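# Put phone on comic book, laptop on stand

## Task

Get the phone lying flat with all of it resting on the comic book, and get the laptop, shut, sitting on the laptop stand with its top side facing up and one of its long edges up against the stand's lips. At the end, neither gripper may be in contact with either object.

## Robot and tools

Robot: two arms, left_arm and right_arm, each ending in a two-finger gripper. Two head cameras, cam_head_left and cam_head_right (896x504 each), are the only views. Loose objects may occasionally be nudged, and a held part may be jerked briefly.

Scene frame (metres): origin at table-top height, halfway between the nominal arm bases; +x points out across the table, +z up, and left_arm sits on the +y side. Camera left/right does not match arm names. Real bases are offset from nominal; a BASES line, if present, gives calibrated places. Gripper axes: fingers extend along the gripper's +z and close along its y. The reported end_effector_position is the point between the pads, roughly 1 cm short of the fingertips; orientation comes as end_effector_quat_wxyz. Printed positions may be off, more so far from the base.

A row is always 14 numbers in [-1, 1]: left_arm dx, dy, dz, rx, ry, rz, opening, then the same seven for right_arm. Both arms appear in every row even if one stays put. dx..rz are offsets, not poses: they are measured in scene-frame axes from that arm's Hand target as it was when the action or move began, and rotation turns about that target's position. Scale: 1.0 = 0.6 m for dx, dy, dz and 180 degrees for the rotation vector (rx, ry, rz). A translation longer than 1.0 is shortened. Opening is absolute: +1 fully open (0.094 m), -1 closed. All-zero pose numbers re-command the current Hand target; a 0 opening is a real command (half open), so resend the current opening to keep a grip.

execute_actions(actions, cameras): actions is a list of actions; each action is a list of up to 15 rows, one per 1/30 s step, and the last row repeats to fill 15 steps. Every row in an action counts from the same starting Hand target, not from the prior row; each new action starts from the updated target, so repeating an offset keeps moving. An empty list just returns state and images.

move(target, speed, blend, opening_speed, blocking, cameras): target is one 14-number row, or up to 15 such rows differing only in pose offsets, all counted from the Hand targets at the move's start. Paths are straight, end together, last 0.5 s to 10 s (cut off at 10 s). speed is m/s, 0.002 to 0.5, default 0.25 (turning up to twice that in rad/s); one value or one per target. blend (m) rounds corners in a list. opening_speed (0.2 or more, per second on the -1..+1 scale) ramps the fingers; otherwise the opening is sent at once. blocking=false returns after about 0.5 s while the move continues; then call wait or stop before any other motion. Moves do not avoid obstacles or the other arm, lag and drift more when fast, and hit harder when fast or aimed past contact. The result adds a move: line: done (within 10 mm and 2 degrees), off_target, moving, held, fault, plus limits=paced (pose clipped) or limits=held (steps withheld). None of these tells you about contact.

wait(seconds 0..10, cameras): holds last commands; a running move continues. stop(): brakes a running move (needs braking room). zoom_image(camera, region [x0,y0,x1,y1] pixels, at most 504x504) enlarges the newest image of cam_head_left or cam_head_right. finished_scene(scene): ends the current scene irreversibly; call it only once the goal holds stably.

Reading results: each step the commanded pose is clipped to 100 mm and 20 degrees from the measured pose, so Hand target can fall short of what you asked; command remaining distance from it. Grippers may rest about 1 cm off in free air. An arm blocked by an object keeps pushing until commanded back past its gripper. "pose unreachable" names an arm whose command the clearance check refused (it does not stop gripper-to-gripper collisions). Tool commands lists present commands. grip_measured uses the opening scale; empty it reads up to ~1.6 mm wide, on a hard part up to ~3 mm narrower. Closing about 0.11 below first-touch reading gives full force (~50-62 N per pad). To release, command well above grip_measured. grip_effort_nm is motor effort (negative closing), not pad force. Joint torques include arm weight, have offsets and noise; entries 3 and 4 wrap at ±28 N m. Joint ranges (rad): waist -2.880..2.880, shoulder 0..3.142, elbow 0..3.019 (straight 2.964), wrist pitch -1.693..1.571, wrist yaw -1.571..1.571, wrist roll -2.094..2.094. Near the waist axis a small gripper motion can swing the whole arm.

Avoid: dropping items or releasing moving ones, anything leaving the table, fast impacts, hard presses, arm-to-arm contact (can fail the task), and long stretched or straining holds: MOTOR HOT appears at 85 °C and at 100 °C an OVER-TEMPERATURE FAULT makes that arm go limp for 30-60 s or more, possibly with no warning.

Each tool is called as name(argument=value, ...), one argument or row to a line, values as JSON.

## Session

execute_actions(
  actions=[],
)

Scene clock: 0.00 s.
left_arm: end_effector_position=(+0.5781, +0.0324, +0.2203) grip_measured=+1.000 grip_effort_nm=n/a end_effector_quat_wxyz=(+0.373, -0.189, +0.872, +0.255) | right_arm: end_effector_position=(+0.2777, -0.6686, +0.2408) grip_measured=+1.000 grip_effort_nm=n/a end_effector_quat_wxyz=(+0.133, +0.606, +0.784, +0.005)
Joint positions: left_arm=[-0.632 1.766 1.516 -1.115 -0.923 -0.928 0.094] | right_arm=[-0.891 1.408 1.311 -1.216 -0.069 0.44 0.094]
Joint velocities: left_arm=[0.005 -0.015 0.007 -0.007 -0.037 -0.007 0] | right_arm=[-0.015 0.015 0.012 -0.007 -0.037 0.051 0]
Joint torques (N m): no reading
Motor temperatures (°C): left_arm=[22 25 35 24 28 23 28] | right_arm=[26 34 37 25 24 24 26]
Heat: left arm: hottest elbow 35 °C; right arm: hottest elbow 37 °C.
Hand target: left_arm +0.5842, +0.0283, +0.2384; +0.386, -0.198, +0.868, +0.242 | right_arm +0.2823, -0.6743, +0.2483; +0.141, +0.606, +0.783, +0.003
Tool commands: left_gripper/opening=+1.0 right_gripper/opening=+1.0

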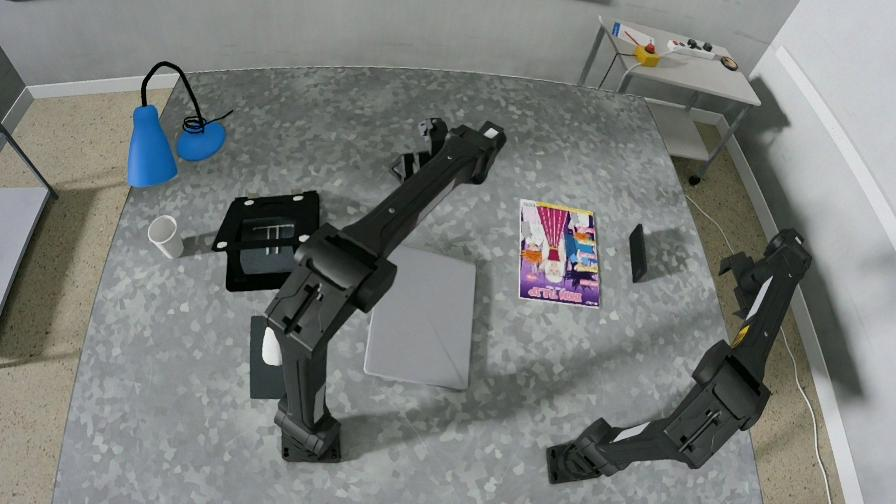

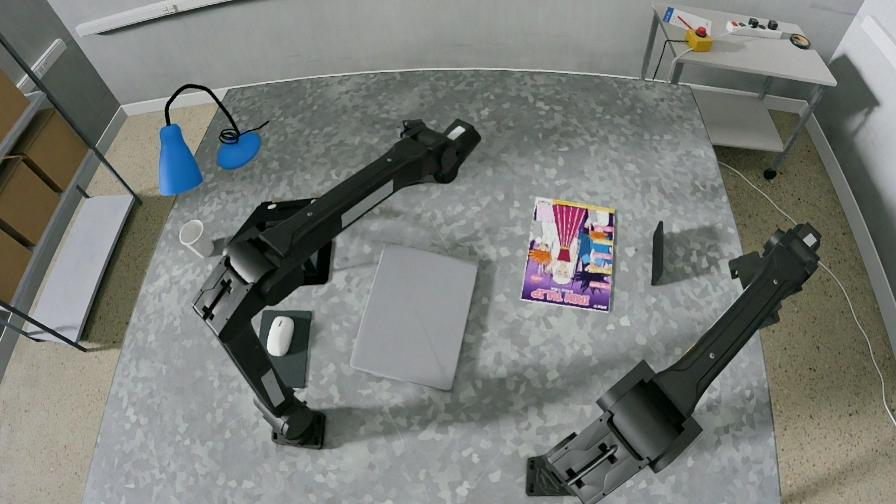

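zoom_image(
  camera="cam_head_left",
  region=[500, 180, 680, 320],
)

zoom_image(
  camera="cam_head_right",
  region=[500, 180, 680, 320],
)

zoom_image(
  camera="cam_head_left",
  region=[200, 180, 340, 300],
)

zoom_image(
  camera="cam_head_left",
  region=[340, 230, 500, 400],
)

zoom_image(
  camera="cam_head_right",
  region=[330, 230, 490, 400],
)

Scaled by 2.800.

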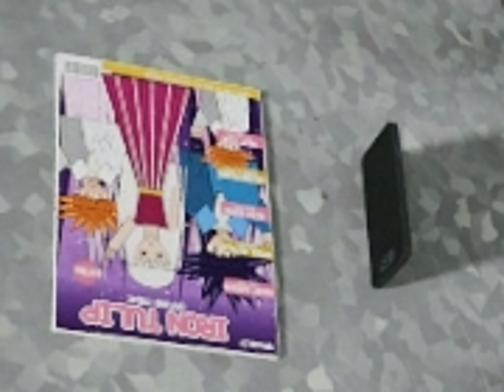

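Scaled by 2.800.

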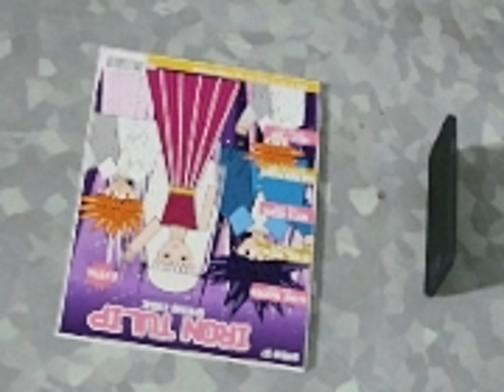

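Scaled by 3.600.

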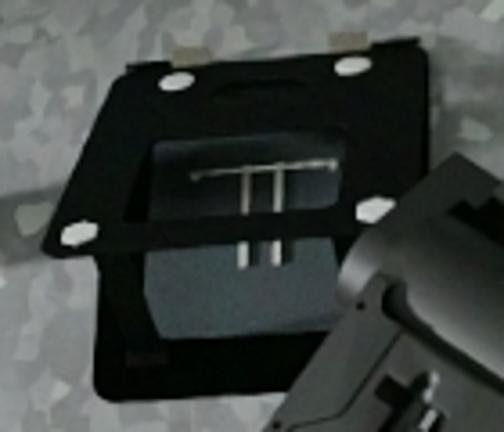

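Scaled by 2.965.

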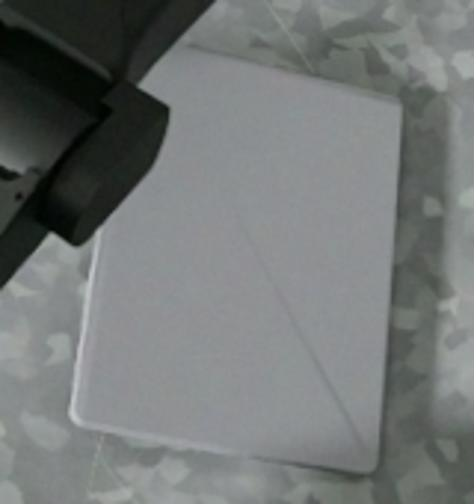

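Scaled by 2.965.

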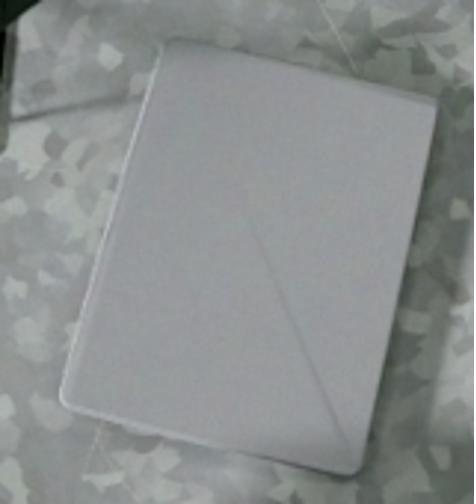

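move(
  target=[-0.473, 0.503, 0.07, 0, 0, 0, 1, 0.288, 0.315, -0.03, -0.002, 0.097, 0.416, 1],
  speed=0.2,
)

zoom_image(
  camera="cam_head_left",
  region=[560, 180, 720, 320],
)

zoom_image(
  camera="cam_head_right",
  region=[560, 180, 720, 320],
)

Scene clock: 48.53 s.
left_arm: end_effector_position=(+0.3045, +0.3297, +0.2869) grip_measured=+1.000 grip_effort_nm=0.027 end_effector_quat_wxyz=(+0.380, -0.195, +0.871, +0.243) | right_arm: end_effector_position=(+0.4396, -0.4830, +0.2207) grip_measured=+1.000 grip_effort_nm=-0.017 end_effector_quat_wxyz=(-0.007, +0.010, +1.000, +0.007)
Joint positions: left_arm=[-0.089 0.594 0.713 -0.959 -0.649 -0.245 0.094] | right_arm=[-0.358 1.659 1.566 -1.497 -0.009 -0.333 0.094]
Joint velocities: left_arm=[-0.005 -0.005 0.007 0.007 -0.007 0.007 0] | right_arm=[-0.005 -0.024 -0.007 -0.007 0.037 0.007 0]
Joint torques (N m): left_arm=[-0.32 -3.08 10.44 2.07 -0.19 0.07] | right_arm=[1.14 -15.85 13.01 -0.17 0.07 0.07]
Motor temperatures (°C): left_arm=[22 29 39 24 28 23 28] | right_arm=[26 35 43 25 24 24 26]
Heat: left arm: hottest elbow 39 °C; right arm: hottest elbow 43 °C.
Hand target: left_arm +0.3042, +0.3333, +0.2866; +0.385, -0.199, +0.868, +0.244 | right_arm +0.4578, -0.4856, +0.2267; -0.001, +0.002, +1.000, +0.004
Off the commanded pose: left_arm 0.008 m, 1 deg | right_arm 0.018 m, 2 deg.
move: off_target (right_arm)

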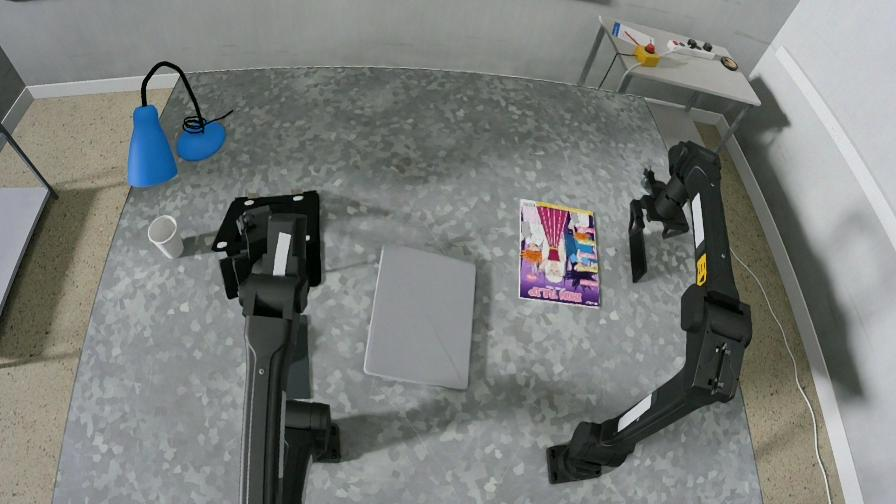

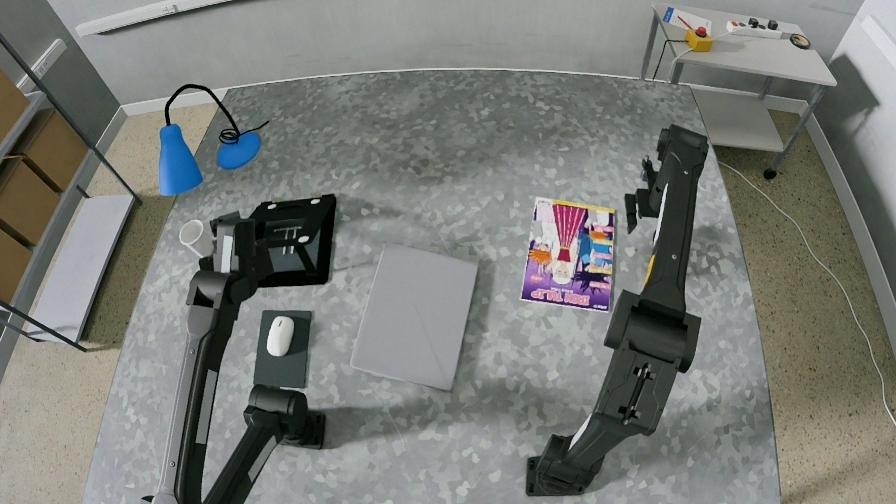

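Scaled by 3.150.

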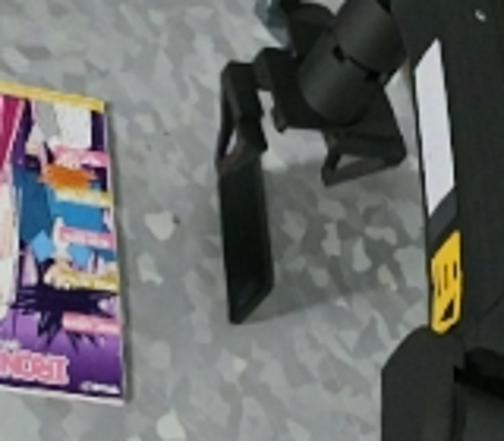

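Scaled by 3.150.

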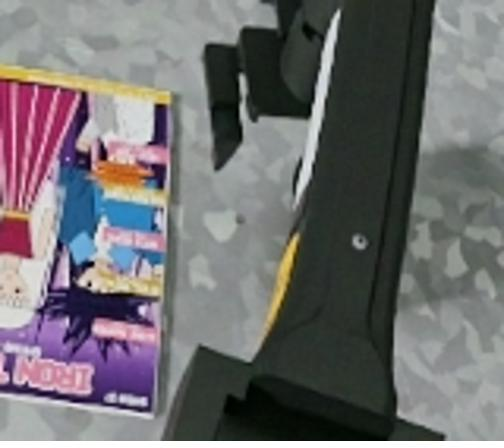

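move(
  target=[0, 0, 0, 0, 0, 0, 1, 0.015, 0, -0.165, 0, 0, 0, 1],
  speed=0.15,
)

zoom_image(
  camera="cam_head_left",
  region=[560, 180, 720, 320],
)

zoom_image(
  camera="cam_head_right",
  region=[560, 180, 720, 320],
)

Scene clock: 54.63 s.
left_arm: end_effector_position=(+0.3045, +0.3297, +0.2869) grip_measured=+1.000 grip_effort_nm=0.027 end_effector_quat_wxyz=(+0.380, -0.195, +0.871, +0.243) | right_arm: end_effector_position=(+0.4631, -0.4910, +0.1438) grip_measured=+1.000 grip_effort_nm=-0.017 end_effector_quat_wxyz=(+0.010, +0.009, +1.000, +0.001)
Joint positions: left_arm=[-0.089 0.594 0.713 -0.959 -0.649 -0.245 0.094] | right_arm=[-0.357 1.736 1.463 -1.279 -0.009 -0.334 0.094]
Joint velocities: left_arm=[-0.005 0.005 -0.017 0.007 0.022 0.007 0] | right_arm=[-0.005 0.005 -0.007 0.012 -0.037 0.022 0]
Joint torques (N m): left_arm=[-0.38 -1.79 10.59 1.98 -0.24 0.11] | right_arm=[1.32 -17.55 7.86 0.54 0.09 0.11]
Motor temperatures (°C): left_arm=[22 28 39 24 28 23 28] | right_arm=[26 36 45 25 24 24 26]
Heat: left arm: hottest elbow 39 °C; right arm: hottest elbow 45 °C.
Hand target: left_arm +0.3042, +0.3333, +0.2866; +0.385, -0.199, +0.868, +0.244 | right_arm +0.4654, -0.4866, +0.1276; -0.001, +0.002, +1.000, +0.004
Off the commanded pose: left_arm 0.004 m, 1 deg | right_arm 0.017 m, 2 deg.
move: off_target (right_arm)

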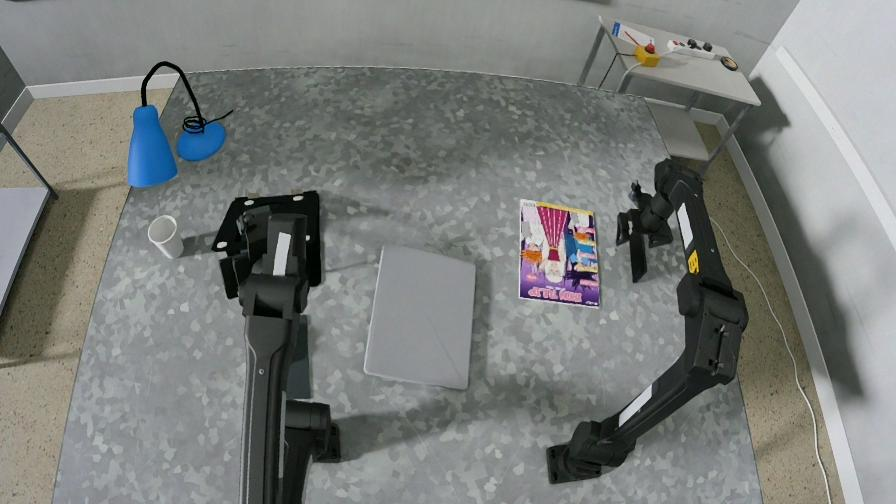

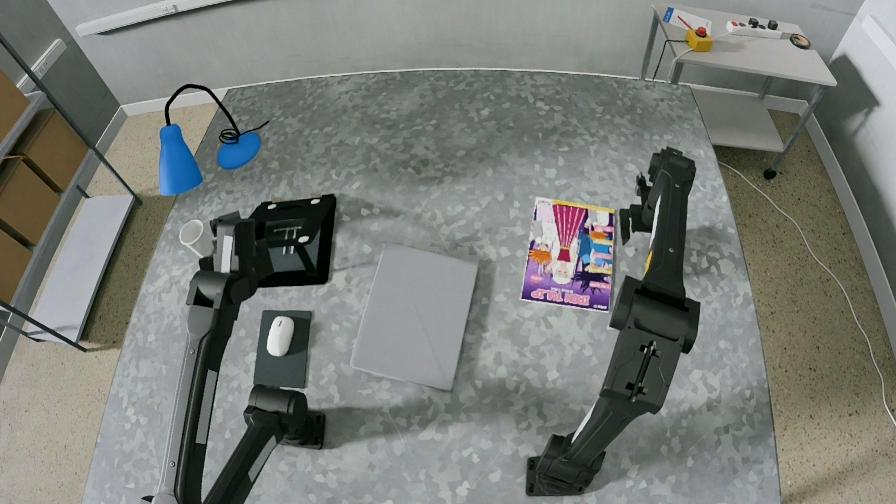

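Scaled by 3.150.

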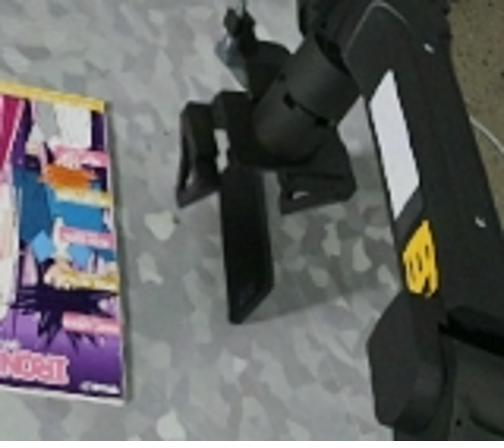

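Scaled by 3.150.

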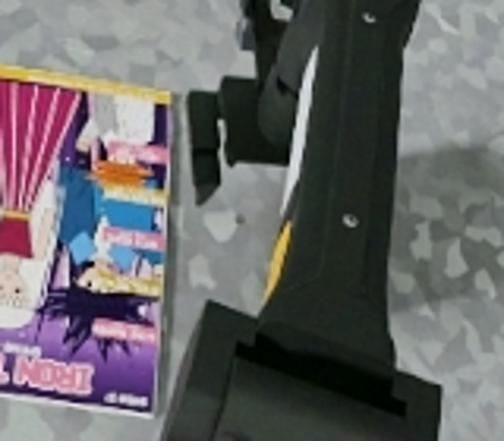

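move(
  target=[
    [0, 0, 0, 0, 0, 0, 1, 0.01, -0.053, 0, 0, 0, 0, 1],
    [0, 0, 0, 0, 0, 0, 1, 0.012, -0.053, -0.08, 0, 0, 0, 1],
  ],
  speed=0.1,
)

zoom_image(
  camera="cam_head_left",
  region=[560, 180, 720, 320],
)

zoom_image(
  camera="cam_head_right",
  region=[560, 180, 720, 320],
)

Scene clock: 61.90 s.
left_arm: end_effector_position=(+0.3045, +0.3297, +0.2869) grip_measured=+1.000 grip_effort_nm=0.022 end_effector_quat_wxyz=(+0.380, -0.195, +0.871, +0.243) | right_arm: end_effector_position=(+0.4758, -0.5164, +0.1040) grip_measured=+1.000 grip_effort_nm=-0.012 end_effector_quat_wxyz=(+0.017, +0.002, +1.000, -0.003)
Joint positions: left_arm=[-0.089 0.594 0.713 -0.959 -0.649 -0.245 0.094] | right_arm=[-0.393 1.811 1.456 -1.183 -0.008 -0.383 0.094]
Joint velocities: left_arm=[0.005 0.005 -0.022 0.022 0.066 0.007 0] | right_arm=[-0.005 0.005 -0.007 -0.007 0.037 0.007 0]
Joint torques (N m): left_arm=[0.03 -1.85 10.54 1.77 -0.24 0.08] | right_arm=[-0.03 -17.96 7.3 0.59 0.05 0.09]
Motor temperatures (°C): left_arm=[22 28 40 24 28 23 28] | right_arm=[26 36 45 25 24 24 26]
Heat: left arm: hottest elbow 40 °C; right arm: hottest elbow 45 °C.
Hand target: left_arm +0.3042, +0.3333, +0.2866; +0.385, -0.199, +0.868, +0.244 | right_arm +0.4716, -0.5191, +0.0798; -0.001, +0.002, +1.000, +0.004
Off the commanded pose: left_arm 0.004 m, 1 deg | right_arm 0.025 m, 2 deg.
move: off_target (right_arm)

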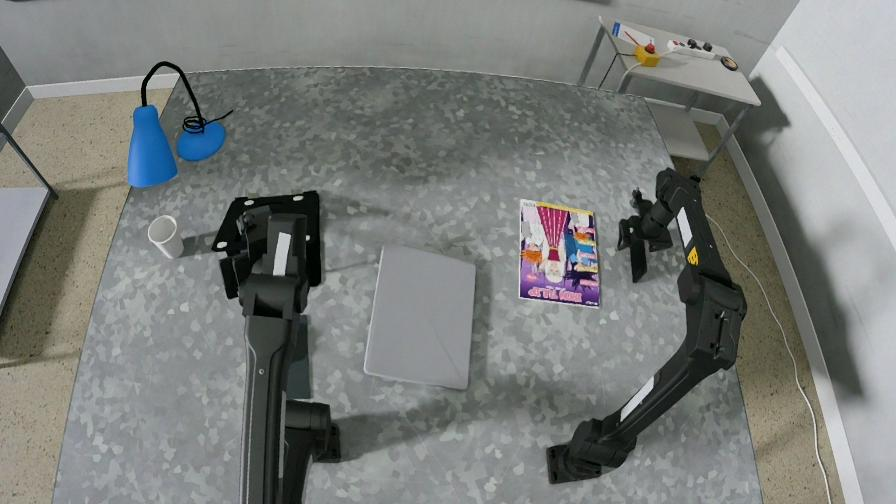

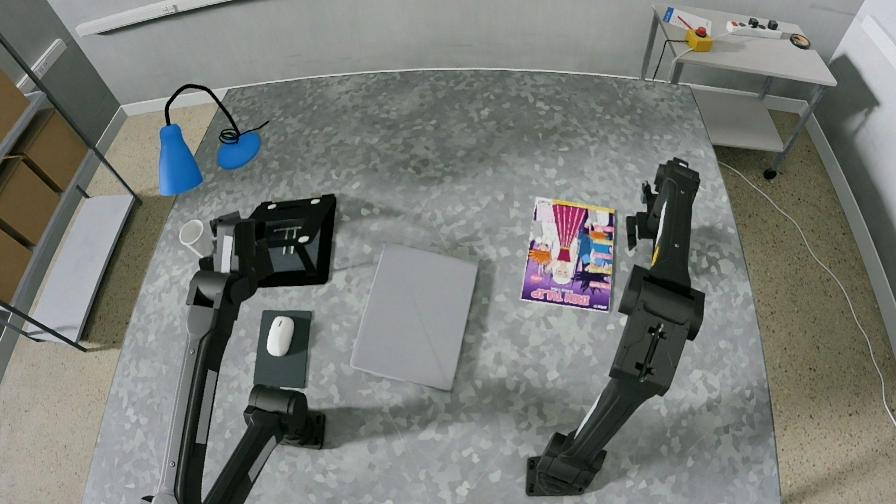

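Scaled by 3.150.

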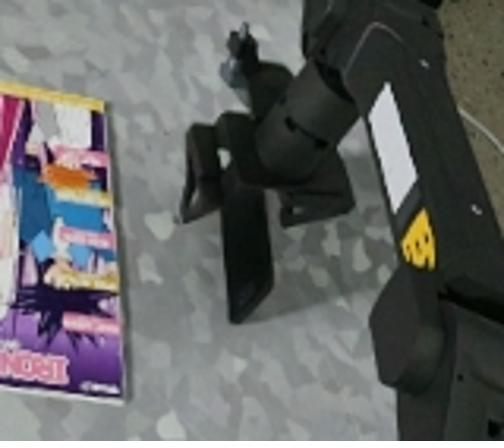

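Scaled by 3.150.

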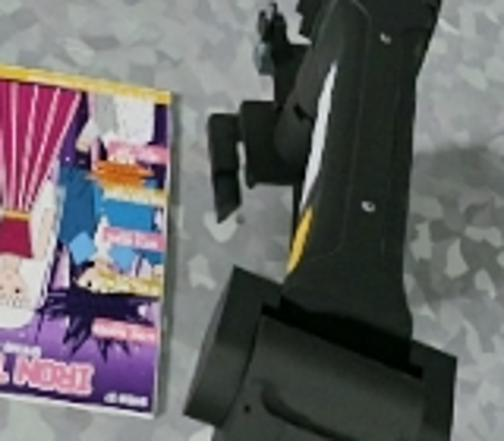

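move(
  target=[
    [0, 0, 0, 0, 0, 0, 1, 0, -0.025, 0, 0, 0, 0, 1],
    [0, 0, 0, 0, 0, 0, 1, 0.0, -0.025, -0.05, 0, 0, 0, 1],
  ],
  speed=0.08,
)

zoom_image(
  camera="cam_head_left",
  region=[600, 200, 680, 300],
)

zoom_image(
  camera="cam_head_right",
  region=[600, 200, 680, 300],
)

Scene clock: 68.13 s.
left_arm: end_effector_position=(+0.3045, +0.3297, +0.2869) grip_measured=+1.000 grip_effort_nm=0.022 end_effector_quat_wxyz=(+0.380, -0.195, +0.871, +0.243) | right_arm: end_effector_position=(+0.4766, -0.5303, +0.0727) grip_measured=+1.000 grip_effort_nm=-0.012 end_effector_quat_wxyz=(+0.016, +0.000, +1.000, -0.002)
Joint positions: left_arm=[-0.089 0.594 0.713 -0.959 -0.649 -0.245 0.094] | right_arm=[-0.416 1.858 1.437 -1.119 -0.008 -0.409 0.094]
Joint velocities: left_arm=[0.005 -0.005 -0.002 0.002 -0.066 -0.022 0] | right_arm=[-0.015 0.015 -0.002 -0.002 -0.022 0.022 0]
Joint torques (N m): left_arm=[-0.09 -2.96 10.4 2.06 -0.21 0.1] | right_arm=[-0.15 -18.84 7.15 0.57 0.05 0.11]
Motor temperatures (°C): left_arm=[22 27 40 24 28 23 28] | right_arm=[26 36 44 25 24 24 26]
Heat: left arm: hottest elbow 40 °C; right arm: hottest elbow 44 °C.
Hand target: left_arm +0.3042, +0.3333, +0.2866; +0.385, -0.199, +0.868, +0.244 | right_arm +0.4710, -0.5343, +0.0500; -0.001, +0.002, +1.000, +0.004
Off the commanded pose: left_arm 0.004 m, 1 deg | right_arm 0.024 m, 2 deg.
move: off_target (right_arm)

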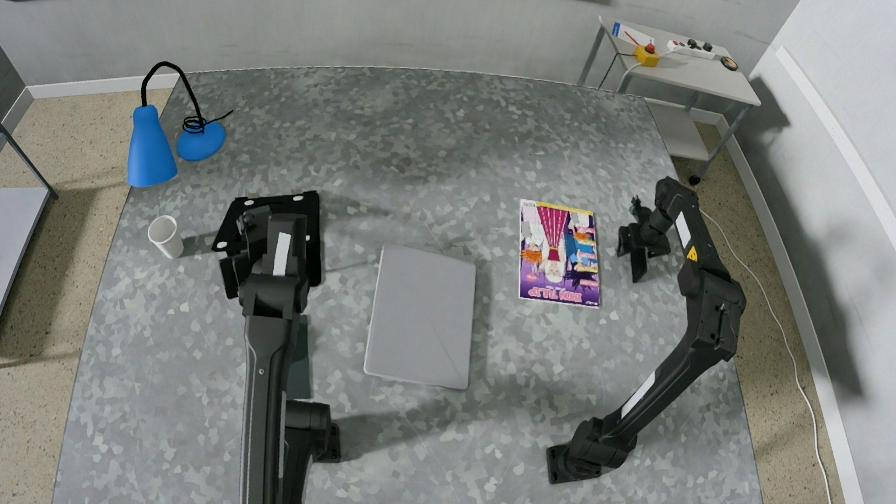

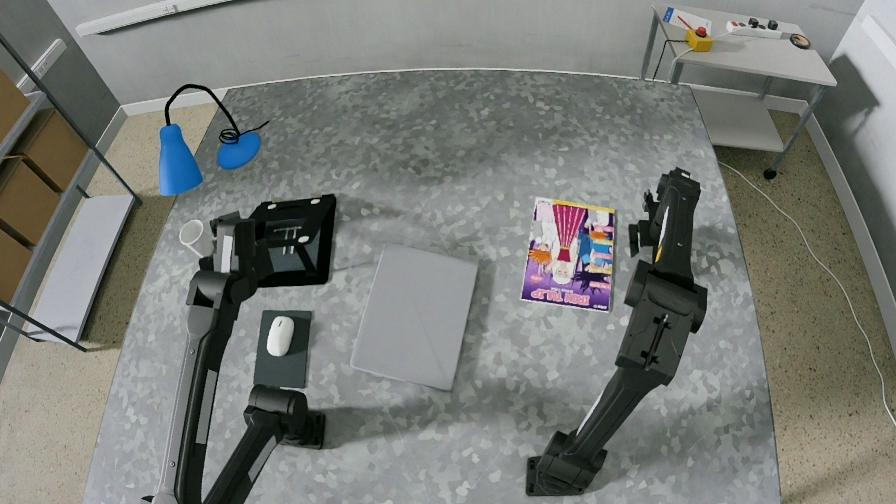

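Scaled by 5.040.

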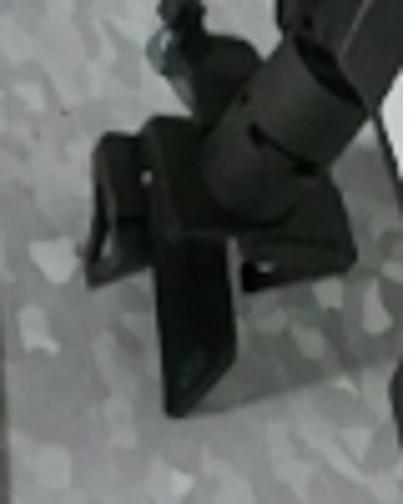

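Scaled by 5.040.

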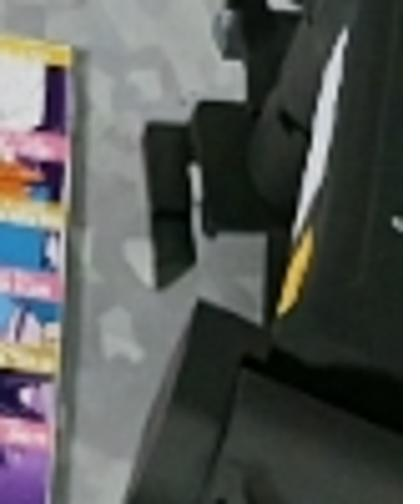

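move(
  target=[
    [0, 0, 0, 0, 0, 0, 1, 0, -0.025, 0.01, 0, 0, 0, 1],
    [0, 0, 0, 0, 0, 0, 1, 0.0, -0.025, -0.035, 0, 0, 0, 1],
  ],
  speed=0.08,
)

zoom_image(
  camera="cam_head_left",
  region=[600, 200, 680, 300],
)

Scene clock: 73.23 s.
left_arm: end_effector_position=(+0.3045, +0.3297, +0.2869) grip_measured=+1.000 grip_effort_nm=0.027 end_effector_quat_wxyz=(+0.380, -0.195, +0.871, +0.243) | right_arm: end_effector_position=(+0.4772, -0.5466, +0.0531) grip_measured=+1.000 grip_effort_nm=-0.012 end_effector_quat_wxyz=(+0.017, +0.001, +1.000, -0.003)
Joint positions: left_arm=[-0.089 0.594 0.713 -0.959 -0.649 -0.245 0.094] | right_arm=[-0.442 1.895 1.437 -1.08 -0.008 -0.435 0.094]
Joint velocities: left_arm=[-0.015 -0.005 -0.002 0.002 0.007 -0.037 0] | right_arm=[-0.005 -0.024 -0.002 -0.012 -0.007 0.007 0]
Joint torques (N m): left_arm=[-0.85 -2.02 10.47 2.03 -0.23 0.05] | right_arm=[-0.09 -17.79 6.83 0.47 0.05 0.11]
Motor temperatures (°C): left_arm=[22 27 40 24 27 23 27] | right_arm=[26 37 44 25 24 24 26]
Heat: left arm: hottest elbow 40 °C; right arm: hottest elbow 44 °C.
Hand target: left_arm +0.3042, +0.3333, +0.2866; +0.385, -0.199, +0.868, +0.244 | right_arm +0.4705, -0.5495, +0.0291; -0.001, +0.002, +1.000, +0.004
Off the commanded pose: left_arm 0.004 m, 1 deg | right_arm 0.025 m, 2 deg.
move: off_target (right_arm)

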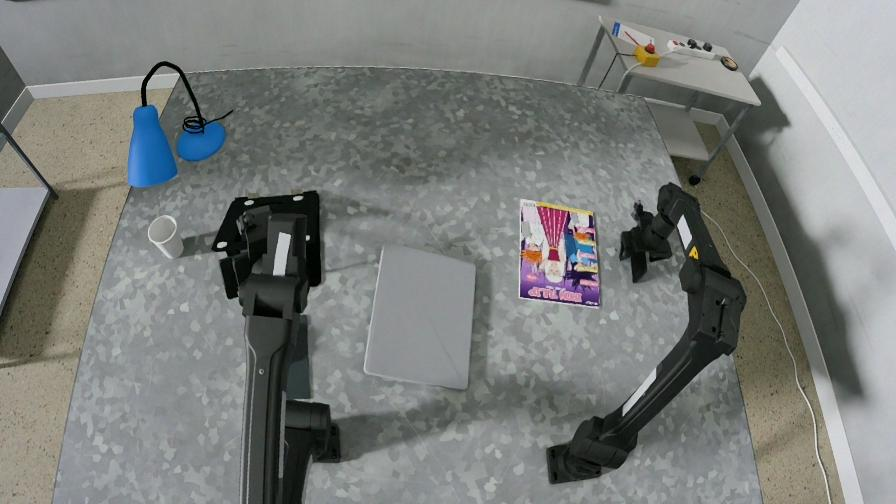

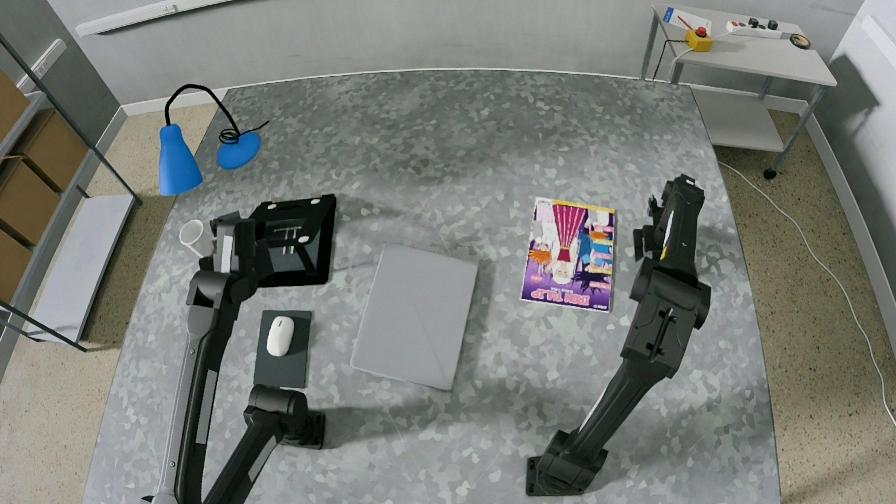

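Scaled by 5.040.

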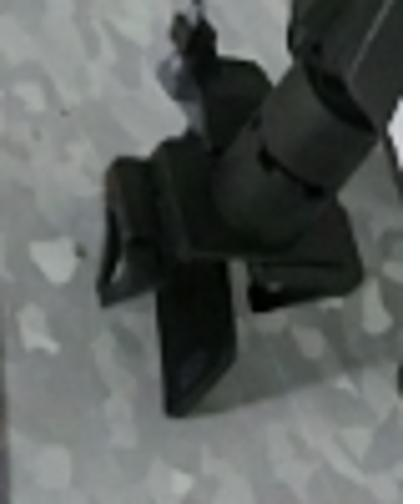

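move(
  target=[0, 0, 0, 0, 0, 0, 1, 0, -0.01, 0, 0, 0, 0, -0.4],
  speed=0.08,
  opening_speed=1.0,
)

zoom_image(
  camera="cam_head_left",
  region=[600, 200, 680, 300],
)

Scene clock: 77.97 s.
left_arm: end_effector_position=(+0.3045, +0.3297, +0.2869) grip_measured=+1.000 grip_effort_nm=0.022 end_effector_quat_wxyz=(+0.380, -0.195, +0.871, +0.243) | right_arm: end_effector_position=(+0.4754, -0.5500, +0.0517) grip_measured=-0.398 grip_effort_nm=-0.081 end_effector_quat_wxyz=(+0.015, -0.001, +1.000, -0.003)
Joint positions: left_arm=[-0.089 0.594 0.713 -0.959 -0.649 -0.245 0.094] | right_arm=[-0.449 1.898 1.437 -1.08 -0.008 -0.445 0.028]
Joint velocities: left_arm=[0.015 0.005 0.002 0.002 -0.037 0.037 0] | right_arm=[0.015 -0.005 0.002 -0.002 -0.037 -0.051 -0.001]
Joint torques (N m): left_arm=[-0.91 -2.55 10.52 2.21 -0.24 0.1] | right_arm=[-0.26 -18.55 7.58 0.47 0.05 0.09]
Motor temperatures (°C): left_arm=[22 27 40 24 27 23 27] | right_arm=[26 37 44 25 24 24 26]
Heat: left arm: hottest elbow 40 °C; right arm: hottest elbow 44 °C.
Hand target: left_arm +0.3042, +0.3333, +0.2866; +0.385, -0.199, +0.868, +0.244 | right_arm +0.4704, -0.5556, +0.0290; -0.001, +0.002, +1.000, +0.004
Off the commanded pose: left_arm 0.004 m, 1 deg | right_arm 0.024 m, 2 deg.
move: off_target (right_arm)

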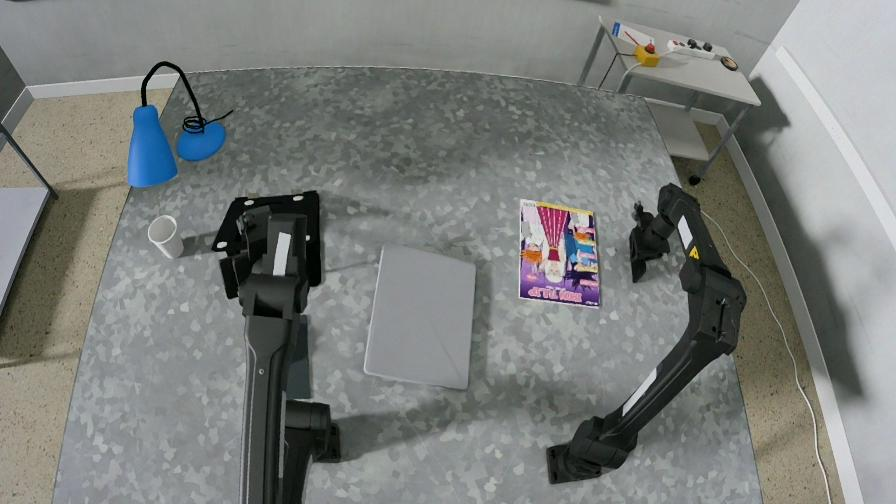

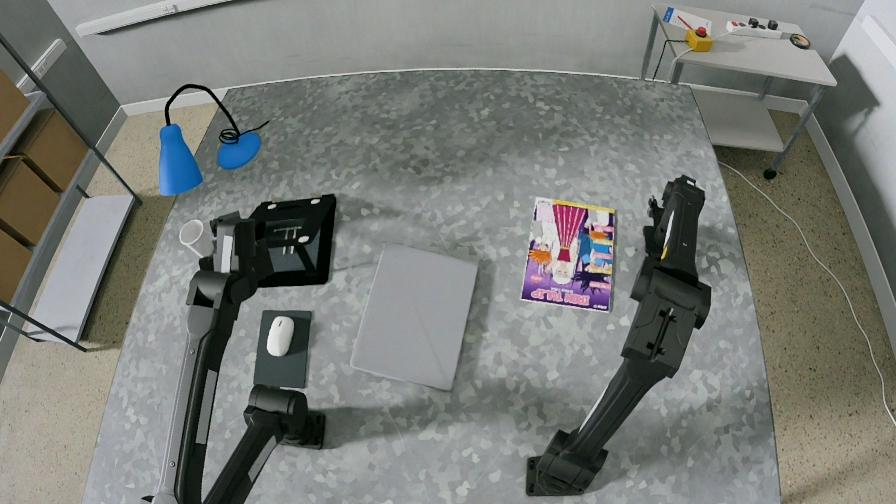

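Scaled by 5.040.

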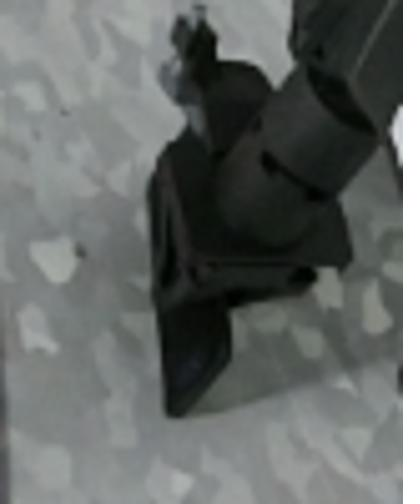

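move(
  target=[0, 0, 0, 0, 0, 0, 1, 0, 0, 0, 0, 0, 0, -1],
  speed=0.08,
  opening_speed=0.5,
)

zoom_image(
  camera="cam_head_left",
  region=[600, 200, 680, 300],
)

Scene clock: 81.53 s.
left_arm: end_effector_position=(+0.3045, +0.3297, +0.2869) grip_measured=+1.000 grip_effort_nm=0.022 end_effector_quat_wxyz=(+0.380, -0.195, +0.871, +0.243) | right_arm: end_effector_position=(+0.4746, -0.5516, +0.0513) grip_measured=-0.848 grip_effort_nm=-1.023 end_effector_quat_wxyz=(+0.015, +0.000, +1.000, -0.004)
Joint positions: left_arm=[-0.089 0.594 0.713 -0.959 -0.649 -0.245 0.094] | right_arm=[-0.452 1.899 1.437 -1.08 -0.006 -0.446 0.007]
Joint velocities: left_arm=[-0.005 0.005 0.002 0.012 -0.007 0.022 0] | right_arm=[-0.005 -0.005 -0.007 -0.007 -0.066 0.022 -0.001]
Joint torques (N m): left_arm=[-0.38 -2.9 10.39 2.07 -0.19 0.09] | right_arm=[-0.15 -18.61 7.58 0.46 -0.01 0.09]
Motor temperatures (°C): left_arm=[22 27 40 24 27 23 27] | right_arm=[26 37 43 25 24 24 26]
Heat: left arm: hottest elbow 40 °C; right arm: hottest elbow 43 °C.
Hand target: left_arm +0.3042, +0.3333, +0.2866; +0.385, -0.199, +0.868, +0.244 | right_arm +0.4704, -0.5555, +0.0291; -0.001, +0.002, +1.000, +0.004
Off the commanded pose: left_arm 0.004 m, 1 deg | right_arm 0.023 m, 2 deg.
move: off_target (right_arm)

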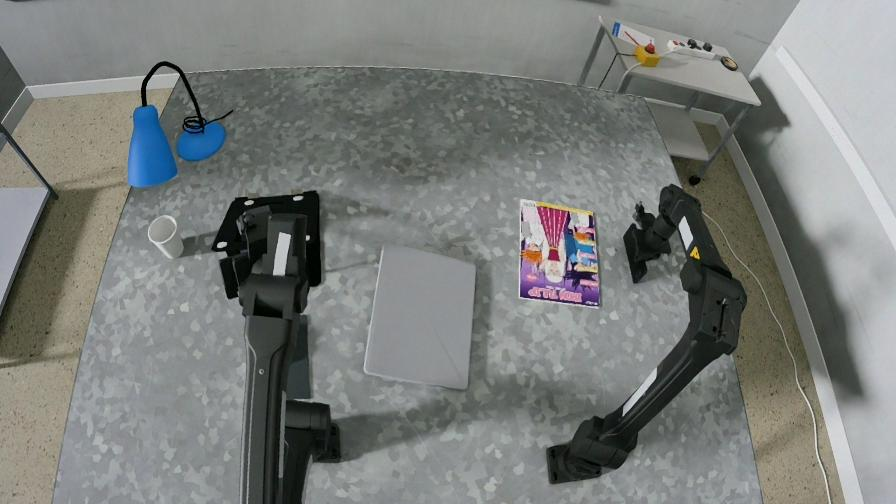

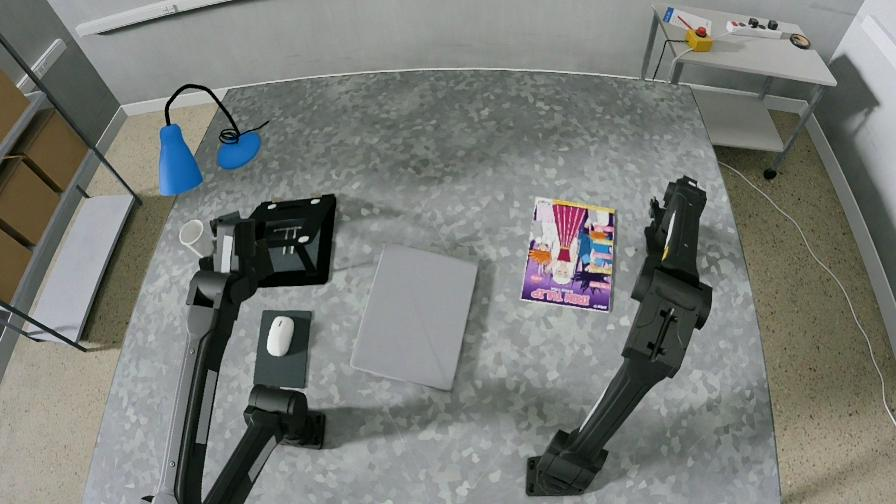

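Scaled by 5.040.

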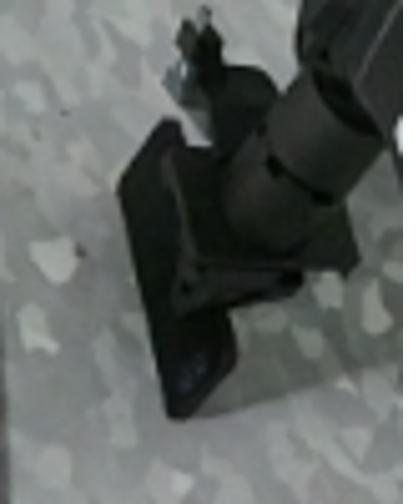

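move(
  target=[
    [0, 0, 0, 0, 0, 0, 1, 0, 0, 0.33, 0, 0, 0, -1],
    [0, 0, 0, 0, 0, 0, 1, 0.03, 0.2, 0.3, 0.39, 0, 0, -1],
    [0, 0, 0, 0, 0, 0, 1, 0.03, 0.33, 0.28, 0.39, 0, 0, -1],
  ],
  speed=0.15,
  blend=0.02,
)

zoom_image(
  camera="cam_head_left",
  region=[500, 160, 680, 320],
)

zoom_image(
  camera="cam_head_right",
  region=[500, 160, 680, 320],
)

Scene clock: 95.87 s.
left_arm: end_effector_position=(+0.3045, +0.3297, +0.2869) grip_measured=+1.000 grip_effort_nm=0.027 end_effector_quat_wxyz=(+0.380, -0.195, +0.871, +0.243) | right_arm: end_effector_position=(+0.4930, -0.3578, +0.2097) grip_measured=-0.849 grip_effort_nm=-1.033 end_effector_quat_wxyz=(+0.075, +0.033, +0.840, +0.537)
Joint positions: left_arm=[-0.089 0.594 0.713 -0.959 -0.649 -0.245 0.094] | right_arm=[-0.39 1.881 1.553 -1.671 -1.101 -0.57 0.007]
Joint velocities: left_arm=[0.005 -0.005 -0.002 0.002 0.037 0.022 0] | right_arm=[0.005 0.005 0.007 -0.007 -0.022 -0.022 -0.001]
Joint torques (N m): left_arm=[-0.5 -2.61 10.5 2.17 -0.24 0.05] | right_arm=[0.56 -18.55 7.09 -0.85 -0.83 0]
Motor temperatures (°C): left_arm=[22 26 40 24 27 23 27] | right_arm=[26 38 44 25 24 24 27]
Heat: left arm: hottest elbow 40 °C; right arm: hottest elbow 44 °C.
Hand target: left_arm +0.3042, +0.3333, +0.2866; +0.385, -0.199, +0.868, +0.244 | right_arm +0.4926, -0.3574, +0.1963; +0.006, +0.004, +0.817, +0.577
Off the commanded pose: left_arm 0.004 m, 1 deg | right_arm 0.013 m, 11 deg.
joint sent to its limit (right arm) — joint 4 (wrist pitch), lower limit. The joint targets are off in position and orientation.
move: off_target (right_arm)

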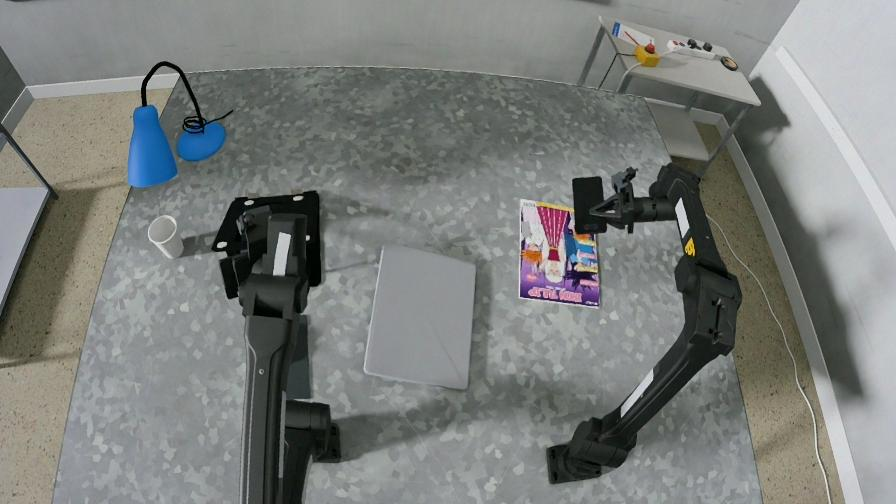

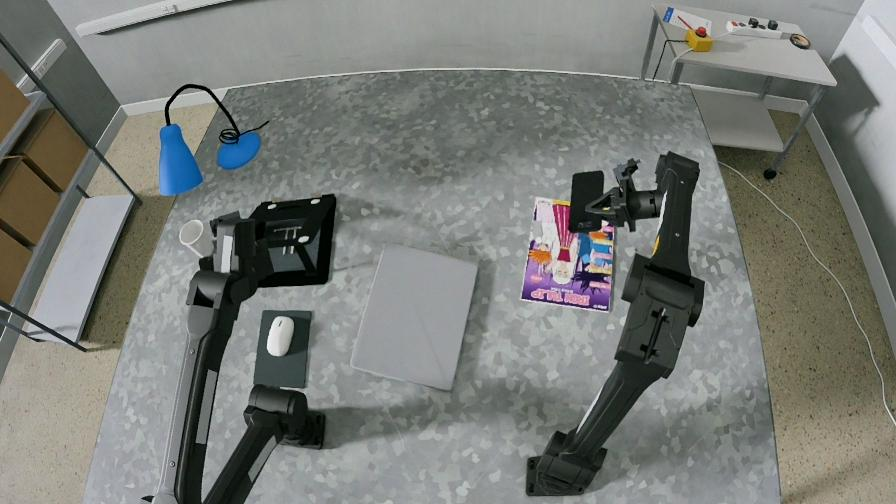

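Scaled by 2.800.

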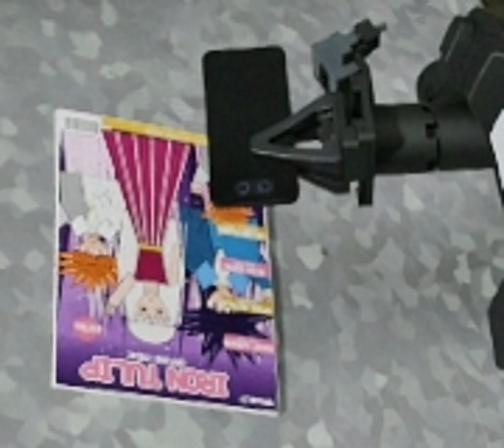

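Scaled by 2.800.

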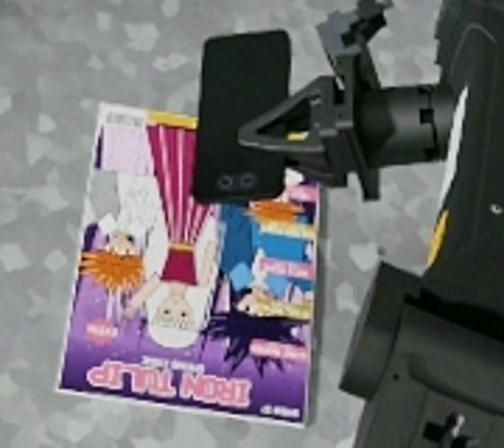

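move(
  target=[0, 0, 0, 0, 0, 0, 1, -0.04, 0.05, -0.2, 0, 0, 0, -1],
  speed=0.1,
)

zoom_image(
  camera="cam_head_left",
  region=[500, 160, 680, 320],
)

zoom_image(
  camera="cam_head_right",
  region=[500, 160, 680, 320],
)

Scene clock: 103.23 s.
left_arm: end_effector_position=(+0.3045, +0.3297, +0.2869) grip_measured=+1.000 grip_effort_nm=0.022 end_effector_quat_wxyz=(+0.380, -0.195, +0.871, +0.243) | right_arm: end_effector_position=(+0.4664, -0.3347, +0.0871) grip_measured=-0.849 grip_effort_nm=-1.038 end_effector_quat_wxyz=(+0.014, +0.009, +0.819, +0.573)
Joint positions: left_arm=[-0.089 0.594 0.713 -0.959 -0.649 -0.245 0.094] | right_arm=[-0.365 2.076 1.438 -1.651 -1.098 -0.789 0.007]
Joint velocities: left_arm=[0.005 -0.015 -0.002 0.012 -0.037 -0.037 0] | right_arm=[-0.015 -0.005 0.002 -0.022 0.007 -0.007 0]
Joint torques (N m): left_arm=[-0.21 -1.9 10.32 1.92 -0.22 0.03] | right_arm=[1.32 -20.01 5.64 -0.68 -0.54 -0.07]
Motor temperatures (°C): left_arm=[22 26 41 24 27 23 27] | right_arm=[26 38 44 25 25 24 27]
Heat: left arm: hottest elbow 41 °C; right arm: hottest elbow 44 °C.
Hand target: left_arm +0.3042, +0.3333, +0.2866; +0.385, -0.199, +0.868, +0.244 | right_arm +0.4657, -0.3280, +0.0760; +0.007, +0.005, +0.817, +0.577
Off the commanded pose: left_arm 0.004 m, 1 deg | right_arm 0.013 m, 1 deg.
move: off_target (right_arm)

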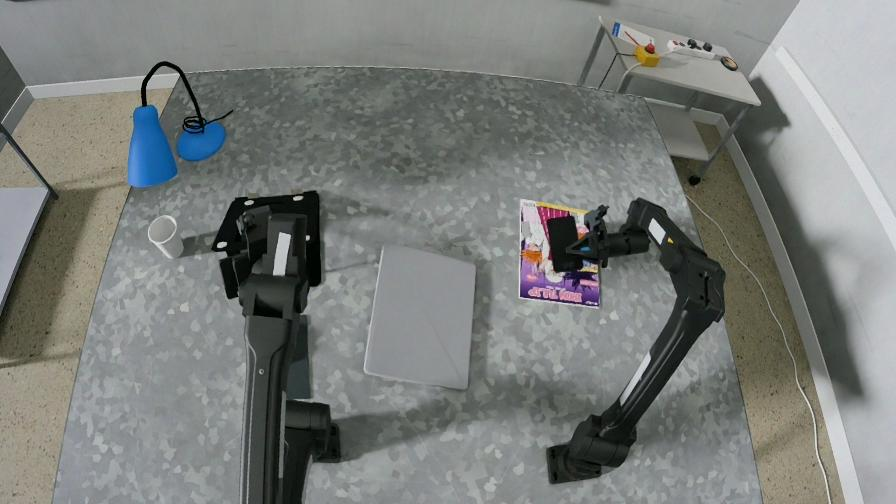

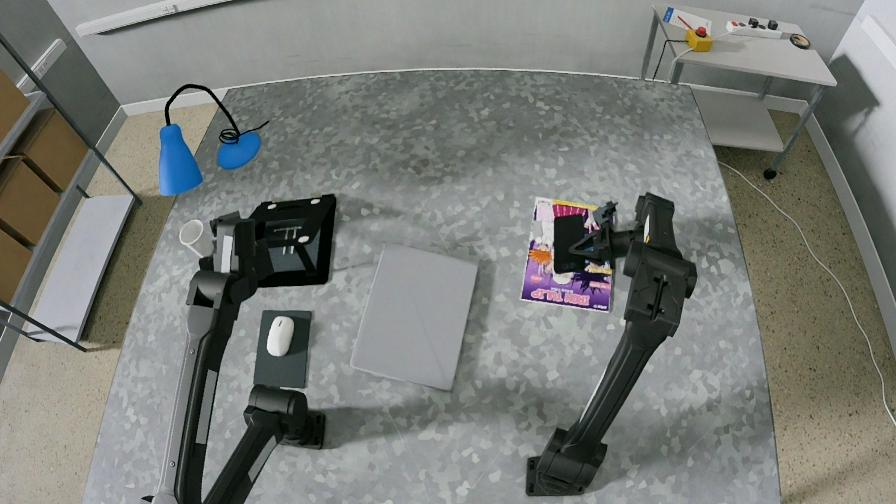

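Scaled by 2.800.

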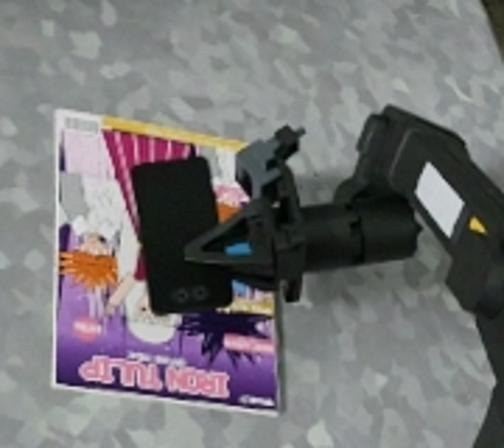

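Scaled by 2.800.

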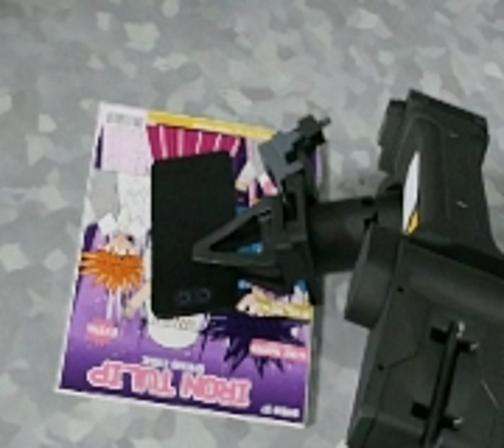

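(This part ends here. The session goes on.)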